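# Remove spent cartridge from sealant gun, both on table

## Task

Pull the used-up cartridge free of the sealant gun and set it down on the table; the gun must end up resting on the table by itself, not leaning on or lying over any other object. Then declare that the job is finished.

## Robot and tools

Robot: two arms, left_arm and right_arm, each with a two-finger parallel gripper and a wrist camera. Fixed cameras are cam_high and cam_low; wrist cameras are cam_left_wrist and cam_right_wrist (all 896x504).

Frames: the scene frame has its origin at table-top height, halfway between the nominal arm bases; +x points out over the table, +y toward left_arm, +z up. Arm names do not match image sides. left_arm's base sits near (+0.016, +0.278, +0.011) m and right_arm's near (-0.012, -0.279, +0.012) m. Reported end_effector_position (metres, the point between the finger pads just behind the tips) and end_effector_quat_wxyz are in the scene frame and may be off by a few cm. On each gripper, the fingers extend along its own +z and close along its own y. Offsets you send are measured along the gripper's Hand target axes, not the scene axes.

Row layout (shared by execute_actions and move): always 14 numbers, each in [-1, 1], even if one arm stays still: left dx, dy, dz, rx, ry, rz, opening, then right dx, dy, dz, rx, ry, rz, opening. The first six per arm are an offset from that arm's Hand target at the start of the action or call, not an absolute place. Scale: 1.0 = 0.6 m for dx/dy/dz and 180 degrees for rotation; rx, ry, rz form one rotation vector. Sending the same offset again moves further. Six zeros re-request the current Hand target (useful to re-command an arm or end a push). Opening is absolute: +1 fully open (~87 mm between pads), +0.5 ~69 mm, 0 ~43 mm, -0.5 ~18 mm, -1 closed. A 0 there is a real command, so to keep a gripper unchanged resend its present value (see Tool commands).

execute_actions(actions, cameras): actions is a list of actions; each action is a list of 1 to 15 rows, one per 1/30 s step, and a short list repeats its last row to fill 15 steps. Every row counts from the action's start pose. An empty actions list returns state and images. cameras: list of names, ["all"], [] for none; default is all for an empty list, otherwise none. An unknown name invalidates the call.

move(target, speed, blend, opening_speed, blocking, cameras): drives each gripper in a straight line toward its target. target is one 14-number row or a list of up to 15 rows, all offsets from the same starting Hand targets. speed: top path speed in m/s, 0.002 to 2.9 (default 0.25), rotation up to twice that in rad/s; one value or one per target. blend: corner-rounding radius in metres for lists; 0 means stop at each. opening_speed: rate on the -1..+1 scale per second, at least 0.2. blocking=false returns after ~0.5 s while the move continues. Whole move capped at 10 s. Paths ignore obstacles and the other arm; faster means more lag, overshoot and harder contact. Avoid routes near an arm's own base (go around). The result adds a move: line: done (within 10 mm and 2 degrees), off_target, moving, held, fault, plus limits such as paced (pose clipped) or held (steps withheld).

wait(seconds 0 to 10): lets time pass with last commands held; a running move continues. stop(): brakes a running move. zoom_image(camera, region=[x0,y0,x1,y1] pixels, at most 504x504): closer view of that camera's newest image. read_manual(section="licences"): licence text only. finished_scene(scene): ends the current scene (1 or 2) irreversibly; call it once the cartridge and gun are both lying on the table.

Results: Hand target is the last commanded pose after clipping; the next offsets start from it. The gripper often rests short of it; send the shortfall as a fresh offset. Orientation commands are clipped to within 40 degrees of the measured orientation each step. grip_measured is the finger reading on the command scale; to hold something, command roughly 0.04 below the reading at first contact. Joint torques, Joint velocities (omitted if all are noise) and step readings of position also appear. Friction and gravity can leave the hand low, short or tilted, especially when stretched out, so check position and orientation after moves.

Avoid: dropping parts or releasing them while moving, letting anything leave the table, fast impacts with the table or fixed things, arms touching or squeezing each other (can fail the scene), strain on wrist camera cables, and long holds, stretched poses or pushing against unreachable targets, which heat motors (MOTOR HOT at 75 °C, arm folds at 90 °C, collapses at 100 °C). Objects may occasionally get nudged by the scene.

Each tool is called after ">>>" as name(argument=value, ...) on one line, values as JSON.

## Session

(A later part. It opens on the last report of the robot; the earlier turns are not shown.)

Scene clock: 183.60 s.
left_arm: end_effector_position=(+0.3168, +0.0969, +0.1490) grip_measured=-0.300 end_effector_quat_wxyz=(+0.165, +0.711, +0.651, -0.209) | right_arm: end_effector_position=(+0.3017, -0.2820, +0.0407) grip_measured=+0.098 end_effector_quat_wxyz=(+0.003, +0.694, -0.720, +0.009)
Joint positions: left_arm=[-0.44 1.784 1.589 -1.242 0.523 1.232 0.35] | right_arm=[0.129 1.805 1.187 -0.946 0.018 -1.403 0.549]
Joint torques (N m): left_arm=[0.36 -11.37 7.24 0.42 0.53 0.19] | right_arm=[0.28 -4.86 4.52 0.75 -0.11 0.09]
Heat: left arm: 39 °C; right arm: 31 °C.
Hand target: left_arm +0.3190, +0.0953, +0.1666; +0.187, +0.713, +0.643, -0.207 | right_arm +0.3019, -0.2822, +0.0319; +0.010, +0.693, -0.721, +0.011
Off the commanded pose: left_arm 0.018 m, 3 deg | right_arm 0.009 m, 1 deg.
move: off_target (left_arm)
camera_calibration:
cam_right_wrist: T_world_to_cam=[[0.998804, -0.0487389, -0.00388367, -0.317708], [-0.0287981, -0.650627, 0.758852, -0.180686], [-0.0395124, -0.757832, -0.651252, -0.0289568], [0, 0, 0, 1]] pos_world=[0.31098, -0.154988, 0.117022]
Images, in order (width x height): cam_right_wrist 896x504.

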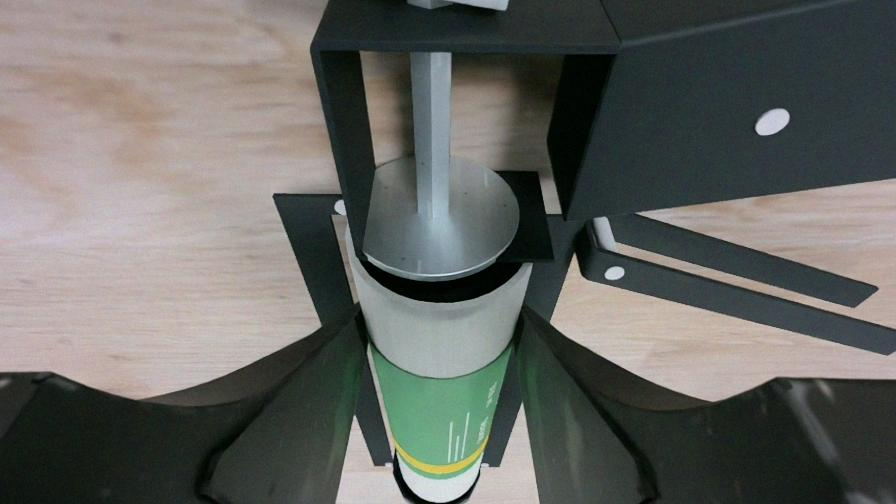

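>>> move(target=[0,0,0,0,0,0,-0.3,0.003,0,-0.05,0,-0.05,0,-0.4], speed=0.08, cameras=["cam_right_wrist","cam_low"])

Scene clock: 187.67 s.
left_arm: end_effector_position=(+0.3168, +0.0969, +0.1490) grip_measured=-0.300 end_effector_quat_wxyz=(+0.165, +0.711, +0.651, -0.209) | right_arm: end_effector_position=(+0.2986, -0.2841, +0.0502) grip_measured=+0.098 end_effector_quat_wxyz=(-0.031, +0.692, -0.720, -0.044)
Joint positions: left_arm=[-0.44 1.784 1.589 -1.242 0.523 1.232 0.35] | right_arm=[0.053 1.789 1.224 -1.017 -0.107 -1.477 0.549]
Joint torques (N m): left_arm=[0.51 -11.29 7.36 0.39 0.49 0.22] | right_arm=[-0.73 -8.77 7.66 0.14 -0.51 -0.09]
Heat: left arm: 39 °C; right arm: 31 °C.
Hand target: left_arm +0.3190, +0.0953, +0.1666; +0.187, +0.713, +0.643, -0.207 | right_arm +0.3019, -0.2832, +0.0620; -0.047, +0.692, -0.719, -0.043
Off the commanded pose: left_arm 0.018 m, 3 deg | right_arm 0.012 m, 2 deg.
move: off_target (left_arm, right_arm)
camera_calibration:
cam_right_wrist: T_world_to_cam=[[0.998181, -0.048872, -0.0353082, -0.312944], [-0.0123381, -0.738801, 0.673811, -0.215099], [-0.0590162, -0.672149, -0.73806, 0.00995916], [0, 0, 0, 1]] pos_world=[0.310309, -0.167515, 0.141237]
Images, in order (width x height): cam_low 896x504, cam_right_wrist 896x504.

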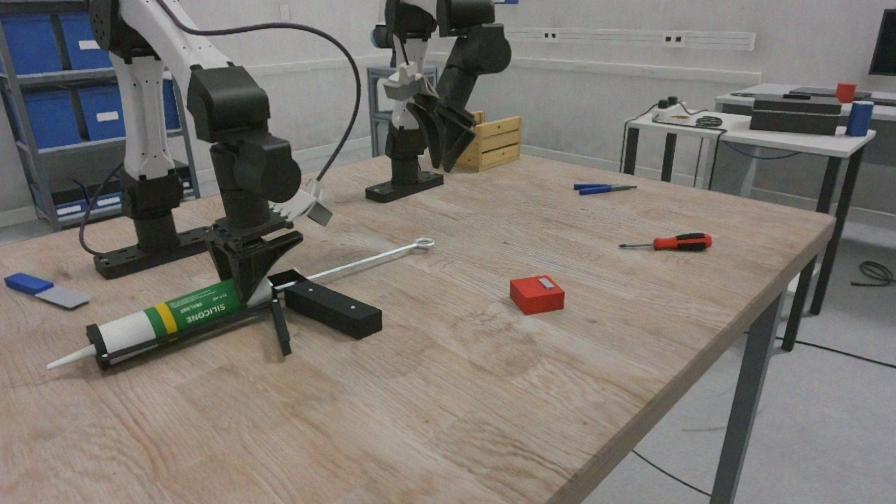

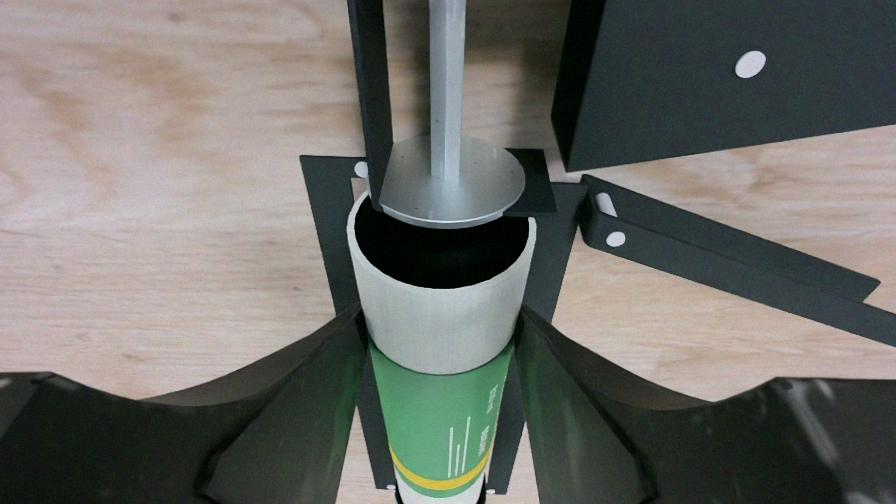

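>>> move(target=[[0,0,0,0,0,0,-0.3,-0.0105,-0.005,-0.074,0,-0.072,0,-0.4],[0,0,0,0,0,0,-0.3,-0.08,-0.005,-0.09,0,-0.072,0,-0.4]], speed=0.08, cameras=["cam_right_wrist","cam_low"])

Scene clock: 196.20 s.
left_arm: end_effector_position=(+0.3168, +0.0969, +0.1490) grip_measured=-0.300 end_effector_quat_wxyz=(+0.165, +0.711, +0.651, -0.209) | right_arm: end_effector_position=(+0.3027, -0.2482, +0.1064) grip_measured=+0.098 end_effector_quat_wxyz=(-0.107, +0.684, -0.710, -0.127)
Joint positions: left_arm=[-0.44 1.784 1.589 -1.242 0.523 1.232 0.35] | right_arm=[0.036 1.762 1.421 -1.241 -0.334 -1.497 0.549]
Joint torques (N m): left_arm=[0.32 -11.28 7.39 0.42 0.48 0.24] | right_arm=[0.38 -9.24 8.34 0.21 -0.54 0.16]
Heat: left arm: 39 °C; right arm: 32 °C.
Hand target: left_arm +0.3190, +0.0953, +0.1666; +0.187, +0.713, +0.643, -0.207 | right_arm +0.3063, -0.2427, +0.1216; -0.128, +0.683, -0.709, -0.121
Off the commanded pose: left_arm 0.018 m, 3 deg | right_arm 0.017 m, 3 deg.
move: off_target (left_arm, right_arm)
camera_calibration:
cam_right_wrist: T_world_to_cam=[[0.99799, -0.0377623, -0.0508921, -0.308874], [-0.0079848, -0.8716, 0.490152, -0.241128], [-0.0628668, -0.488761, -0.87015, 0.136572], [0, 0, 0, 1]] pos_world=[0.314914, -0.15508, 0.221308]
Images, in order (width x height): cam_low 896x504, cam_right_wrist 896x504.

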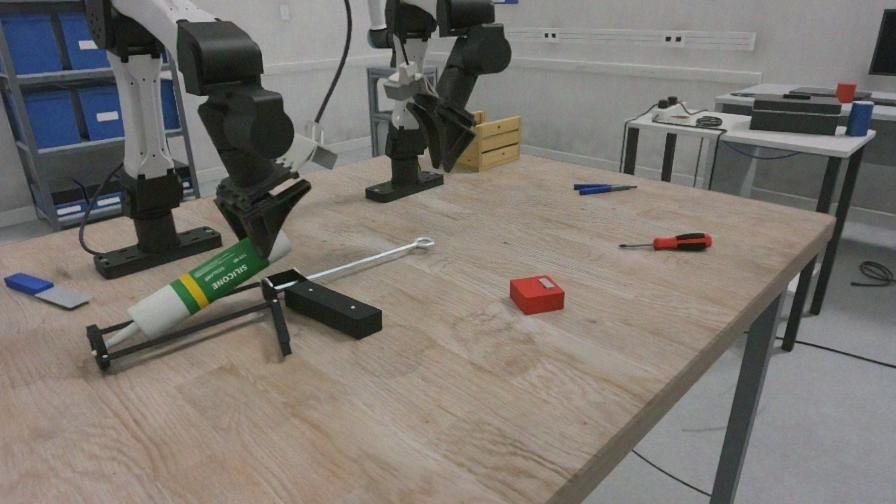

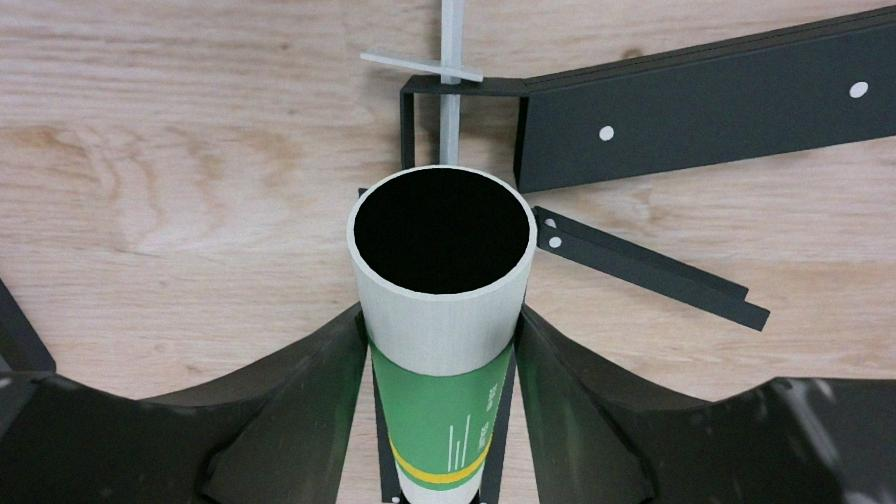

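>>> move(target=[[0,0,0,0,0,0,-0.3,-0.12,0,0,0,0,0,-0.4],[0,0,0,0,0,0,-0.3,-0.156,0,-0.093,0,0,0,-0.4],[0,0,0,0,0,0,-0.3,0.079,-0.286,-0.078,0,0.125,0,-0.4]], speed=[0.1,0.2,0.2], blend=[0.02,0.03,0], cameras=["cam_right_wrist","cam_low","cam_high"])

Scene clock: 207.83 s.
left_arm: end_effector_position=(+0.3168, +0.0969, +0.1490) grip_measured=-0.300 end_effector_quat_wxyz=(+0.165, +0.711, +0.651, -0.209) | right_arm: end_effector_position=(+0.4723, -0.3043, +0.1475) grip_measured=+0.098 end_effector_quat_wxyz=(-0.044, +0.694, -0.717, +0.053)
Joint positions: left_arm=[-0.44 1.784 1.589 -1.242 0.523 1.232 0.35] | right_arm=[0.038 2.417 2.555 -1.574 0.02 -1.498 0.549]
Joint torques (N m): left_arm=[0.43 -11.1 7.35 0.47 0.54 0.21] | right_arm=[-0.12 -9.96 8.1 0.6 0.09 -0.06]
Heat: left arm: 38 °C; right arm: 34 °C.
Hand target: left_arm +0.3190, +0.0953, +0.1666; +0.187, +0.713, +0.643, -0.207 | right_arm +0.4753, -0.3099, +0.1495; +0.013, +0.693, -0.720, +0.014
Off the commanded pose: left_arm 0.018 m, 3 deg | right_arm 0.007 m, 8 deg.
joint sent to its limit (right arm) — joint 4 (wrist pitch), lower limit. The joint targets are off in orientation, not in position.
move: off_target (left_arm, right_arm); blend cut to 0.0299 m at target 2
camera_calibration:
cam_right_wrist: T_world_to_cam=[[0.991329, -0.044519, 0.123629, -0.502809], [-0.122568, -0.652413, 0.747886, -0.225957], [0.047362, -0.756555, -0.652213, -0.0101482], [0, 0, 0, 1]] pos_world=[0.471235, -0.17748, 0.224533]
Images, in order (width x height): cam_high 896x504, cam_low 896x504, cam_right_wrist 896x504.

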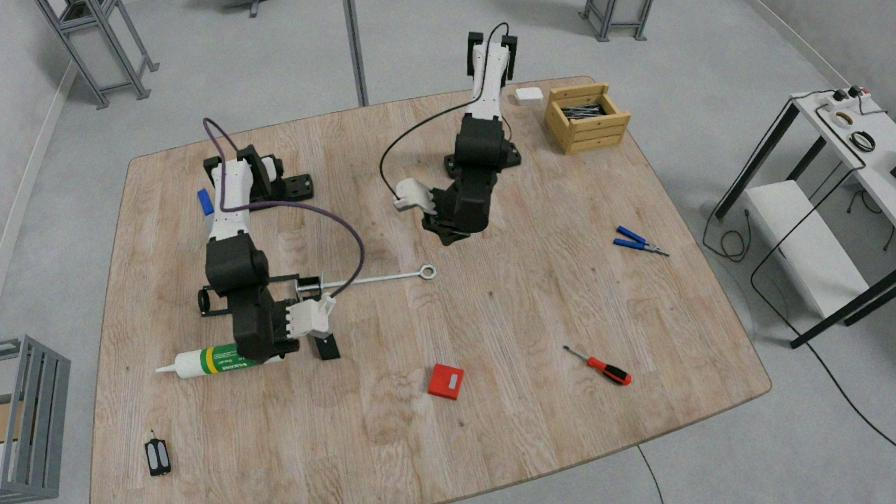

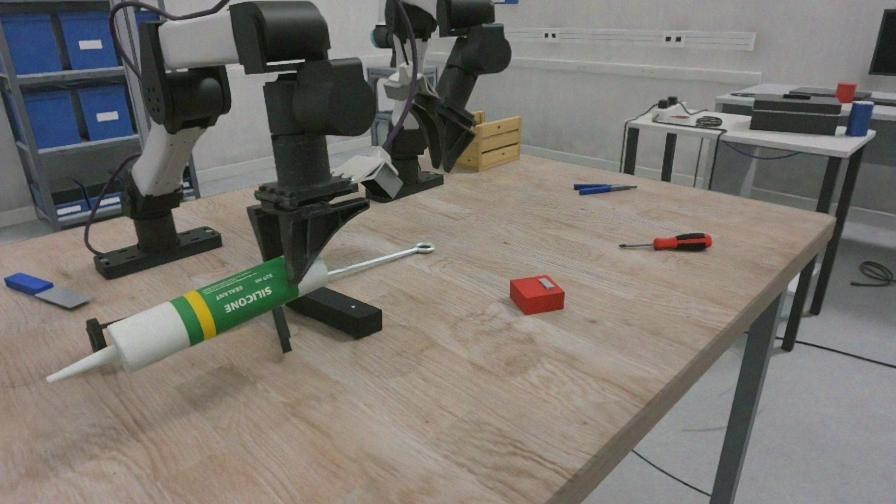

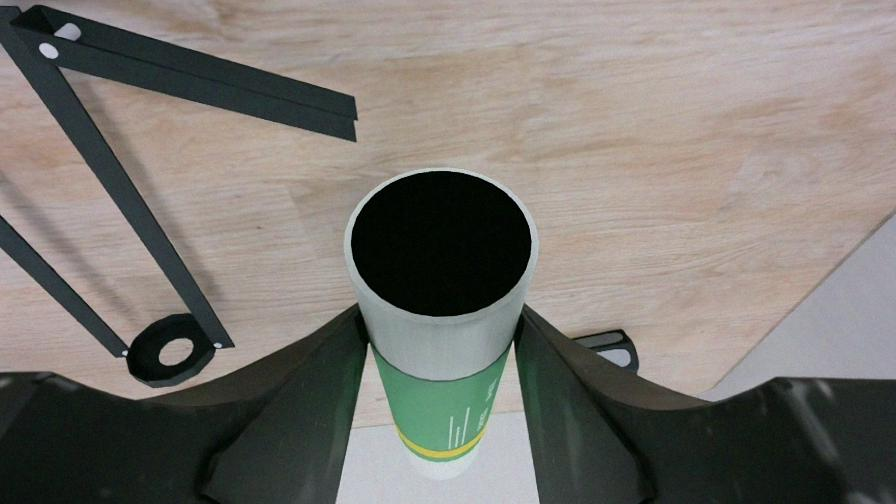

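>>> move(target=[[0,0,0,0,0,0,-0.3,0.016,-0.066,0.02,0,0,0,-0.4],[0,0,0,0,0,0,-0.3,0.016,-0.066,0.155,0,0,0,-0.4],[0,0,0,0,0,0,-0.3,0.016,-0.066,0.19,0,0,0,-0.4]], speed=[0.2,0.15,0.05], blend=[0.015,0.005,0], cameras=["cam_right_wrist","cam_low"])

Scene clock: 216.90 s.
left_arm: end_effector_position=(+0.3168, +0.0969, +0.1490) grip_measured=-0.300 end_effector_quat_wxyz=(+0.165, +0.711, +0.651, -0.209) | right_arm: end_effector_position=(+0.5103, -0.3188, +0.0478) grip_measured=+0.098 end_effector_quat_wxyz=(-0.013, +0.698, -0.715, +0.032)
Joint positions: left_arm=[-0.44 1.784 1.589 -1.242 0.523 1.232 0.35] | right_arm=[0.01 2.782 2.851 -1.578 0.029 -1.535 0.549]
Joint torques (N m): left_arm=[0.42 -11.04 7.38 0.44 0.5 0.2] | right_arm=[-0.92 -9.69 7.45 0.71 -0.05 -0.06]
Heat: left arm: 38 °C; right arm: 35 °C.
Hand target: left_arm +0.3190, +0.0953, +0.1666; +0.187, +0.713, +0.643, -0.207 | right_arm +0.5146, -0.3254, +0.0360; +0.013, +0.693, -0.721, +0.014
Off the commanded pose: left_arm 0.018 m, 3 deg | right_arm 0.014 m, 4 deg.
elbow stopped short (right arm): the move would have taken joint 3 (elbow) straighter than the controller allows.
move: off_target (left_arm, right_arm)
camera_calibration:
cam_right_wrist: T_world_to_cam=[[0.998058, -0.0355136, 0.0511756, -0.525878], [-0.0620278, -0.642048, 0.764152, -0.184604], [0.00571939, -0.765842, -0.643004, -0.0700468], [0, 0, 0, 1]] pos_world=[0.513807, -0.190845, 0.122937]
Images, in order (width x height): cam_low 896x504, cam_right_wrist 896x504.

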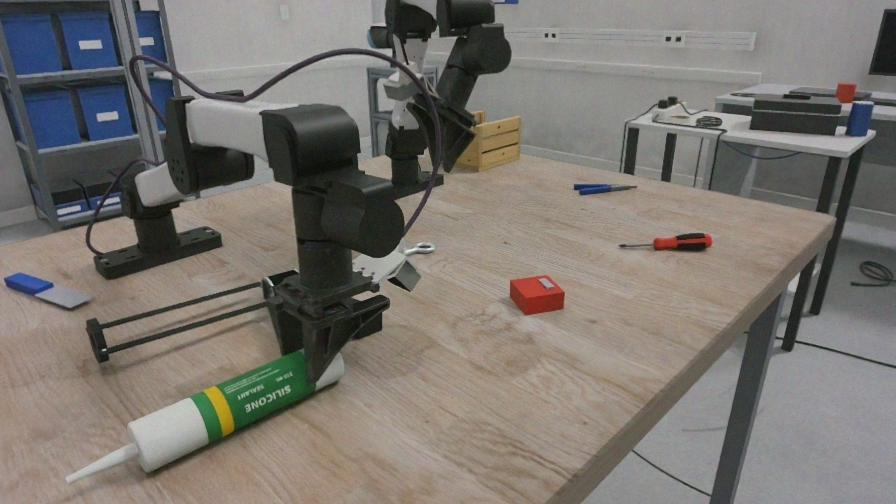

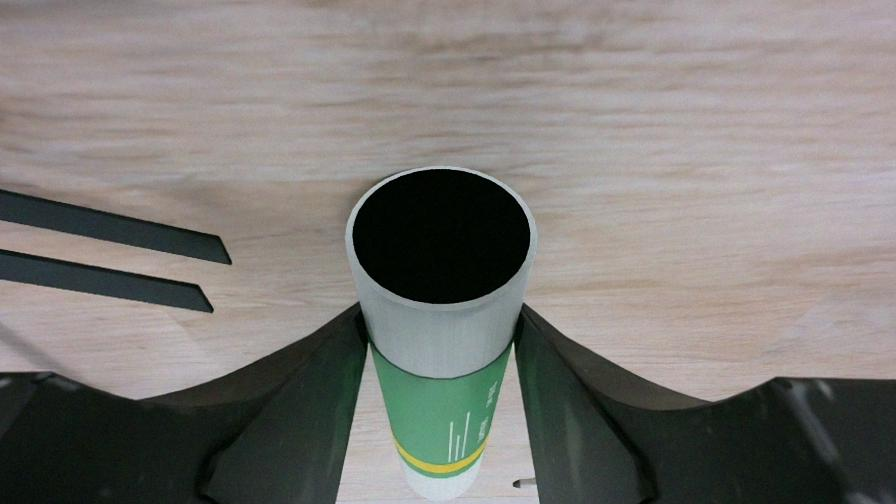

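>>> move(target=[[0,0,0,0,0,0,-0.3,-0.005,0.05,-0.01,0,0.01,0,-0.4],[0,0,0,0,0,0,-0.3,-0.006,0.05,0.015,0,0.025,0,-0.4]], speed=0.06, blend=[0.005,0], cameras=["cam_right_wrist","cam_low"])

>>> zoom_image(camera="cam_low", region=[40, 320, 400, 504])

Scene clock: 222.70 s.
left_arm: end_effector_position=(+0.3168, +0.0969, +0.1490) grip_measured=-0.300 end_effector_quat_wxyz=(+0.165, +0.711, +0.651, -0.209) | right_arm: end_effector_position=(+0.4906, -0.3253, +0.0450) grip_measured=+0.098 end_effector_quat_wxyz=(+0.036, +0.695, -0.716, +0.060)
Joint positions: left_arm=[-0.44 1.784 1.589 -1.242 0.523 1.232 0.35] | right_arm=[0.035 2.591 2.443 -1.394 0.138 -1.505 0.549]
Joint torques (N m): left_arm=[0.21 -11.29 7.27 0.42 0.49 0.2] | right_arm=[0.03 -10.36 3.04 0.61 -0.35 0.16]
Heat: left arm: 38 °C; right arm: 36 °C.
Hand target: left_arm +0.3190, +0.0953, +0.1666; +0.187, +0.713, +0.643, -0.207 | right_arm +0.4848, -0.3209, +0.0269; +0.041, +0.692, -0.719, +0.041
Off the commanded pose: left_arm 0.018 m, 3 deg | right_arm 0.020 m, 2 deg.
move: off_target (left_arm, right_arm)
camera_calibration:
cam_right_wrist: T_world_to_cam=[[0.99882, -0.0411452, 0.0258195, -0.507414], [-0.0443501, -0.555618, 0.830254, -0.17138], [-0.0198152, -0.830419, -0.556787, -0.0890762], [0, 0, 0, 1]] pos_world=[0.497449, -0.19007, 0.105794]
Images, in order (width x height): cam_low 896x504, cam_right_wrist 896x504.

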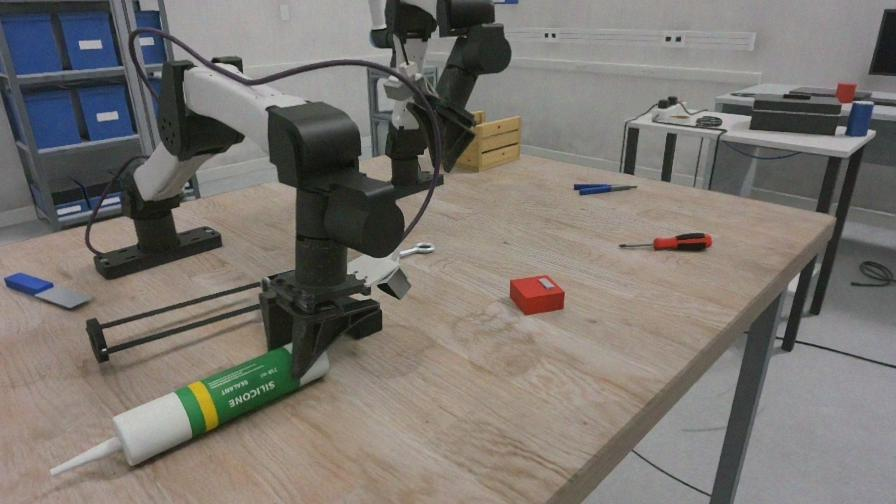

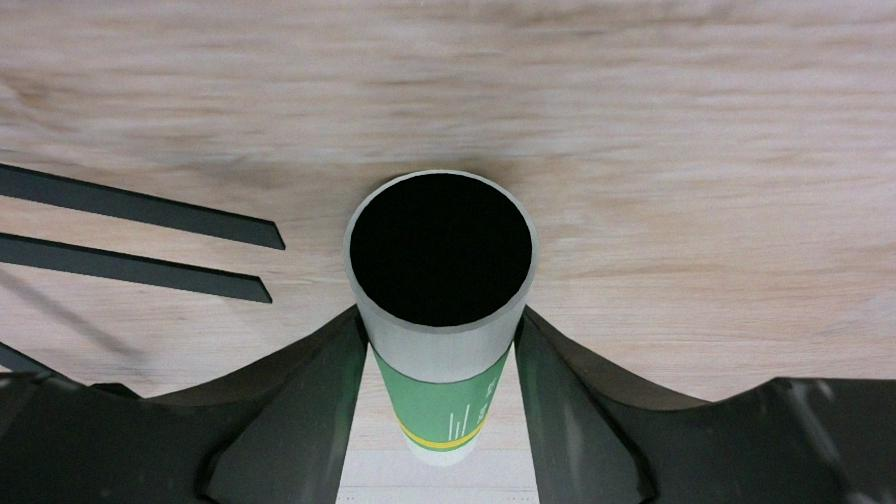

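Scaled by 1.400 from the camera's 896x504 image, which has a finer 1280x720 frame.

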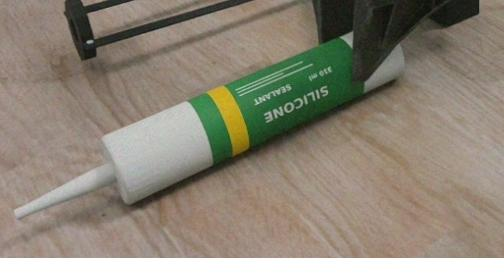

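>>> move(target=[[0,0,0,0,0,0,-0.3,0,0,0.005,0,0.02,0,0.085],[0,0,0,0,0,0,-0.3,0,0,0.01,0,0.03,0,0.085]], speed=0.05, opening_speed=0.4, cameras=["cam_low"])

>>> zoom_image(camera="cam_low", region=[40, 320, 400, 504])

Scene clock: 228.57 s.
left_arm: end_effector_position=(+0.3168, +0.0969, +0.1490) grip_measured=-0.300 end_effector_quat_wxyz=(+0.165, +0.711, +0.651, -0.209) | right_arm: end_effector_position=(+0.4907, -0.3251, +0.0449) grip_measured=+0.098 end_effector_quat_wxyz=(+0.066, +0.690, -0.714, +0.095)
Joint positions: left_arm=[-0.44 1.784 1.589 -1.242 0.523 1.232 0.35] | right_arm=[0.066 2.591 2.416 -1.372 0.231 -1.471 0.549]
Joint torques (N m): left_arm=[0.43 -11.28 7.17 0.41 0.54 0.19] | right_arm=[-0.03 -9.57 3.32 0.61 -0.29 0.14]
Heat: left arm: 38 °C; right arm: 37 °C.
Hand target: left_arm +0.3190, +0.0953, +0.1666; +0.187, +0.713, +0.643, -0.207 | right_arm +0.4849, -0.3216, +0.0210; +0.075, +0.689, -0.717, +0.074
Off the commanded pose: left_arm 0.018 m, 3 deg | right_arm 0.025 m, 3 deg.
move: off_target (left_arm, right_arm)
Images, in order (width x height): cam_low 896x504.

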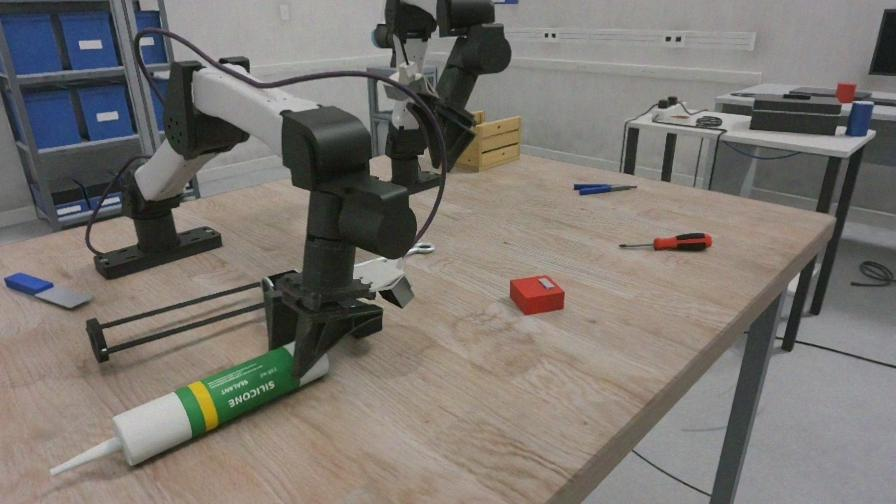

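Scaled by 1.400 from the camera's 896x504 image, which has a finer 1280x720 frame.

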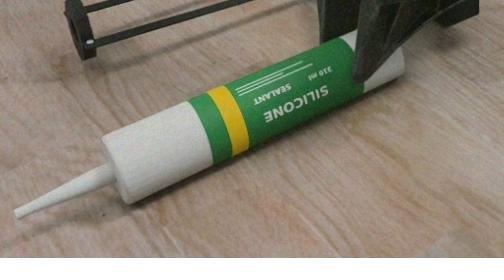

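>>> move(target=[[0,0,0,0,0,0,-0.3,0,0,-0.04,0,0,0,0.085],[0,0,0,0,0,0,-0.3,0,0,-0.04,0,0,0,0.4],[0,0,0,0,0,0,-0.3,0,0,-0.25,0,0,0,0.4]], speed=[0.05,0.05,0.15], opening_speed=0.4, cameras=["cam_low","cam_high"])

Scene clock: 234.33 s.
left_arm: end_effector_position=(+0.3168, +0.0969, +0.1490) grip_measured=-0.300 end_effector_quat_wxyz=(+0.165, +0.711, +0.651, -0.209) | right_arm: end_effector_position=(+0.4876, -0.2899, +0.1507) grip_measured=+0.400 end_effector_quat_wxyz=(+0.005, +0.703, -0.699, +0.133)
Joint positions: left_arm=[-0.44 1.784 1.589 -1.242 0.523 1.232 0.35] | right_arm=[0.133 2.481 2.637 -1.571 0.217 -1.458 0.7]
Joint torques (N m): left_arm=[0.39 -11.1 7.35 0.44 0.45 0.25] | right_arm=[0.65 -13.63 6.24 0.61 0.09 0.03]
Heat: left arm: 38 °C; right arm: 38 °C.
Hand target: left_arm +0.3190, +0.0953, +0.1666; +0.187, +0.713, +0.643, -0.207 | right_arm +0.4856, -0.2903, +0.1676; +0.075, +0.689, -0.717, +0.074
Off the commanded pose: left_arm 0.018 m, 3 deg | right_arm 0.017 m, 11 deg.
joint sent to its limit (right arm) — joint 4 (wrist pitch), lower limit. The joint targets are off in orientation, not in position.
move: off_target (left_arm, right_arm)
Images, in order (width x height): cam_high 896x504, cam_low 896x504.

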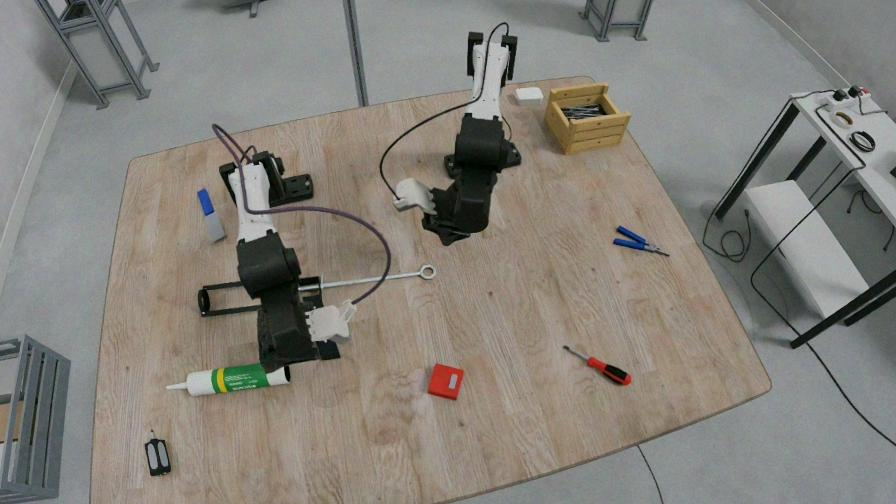

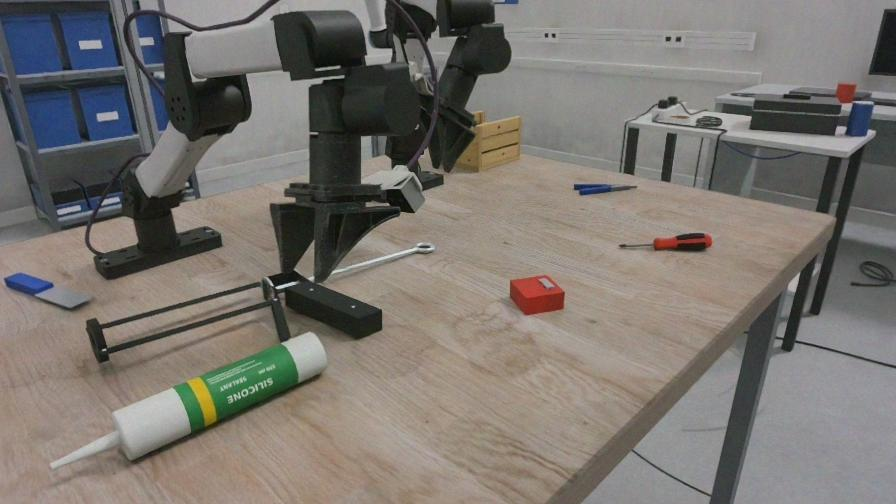

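Cartridge is on the table, separate from the gun. I'm done with this scene.

>>> finished_scene(scene=1)

The scene is finished: the task was done.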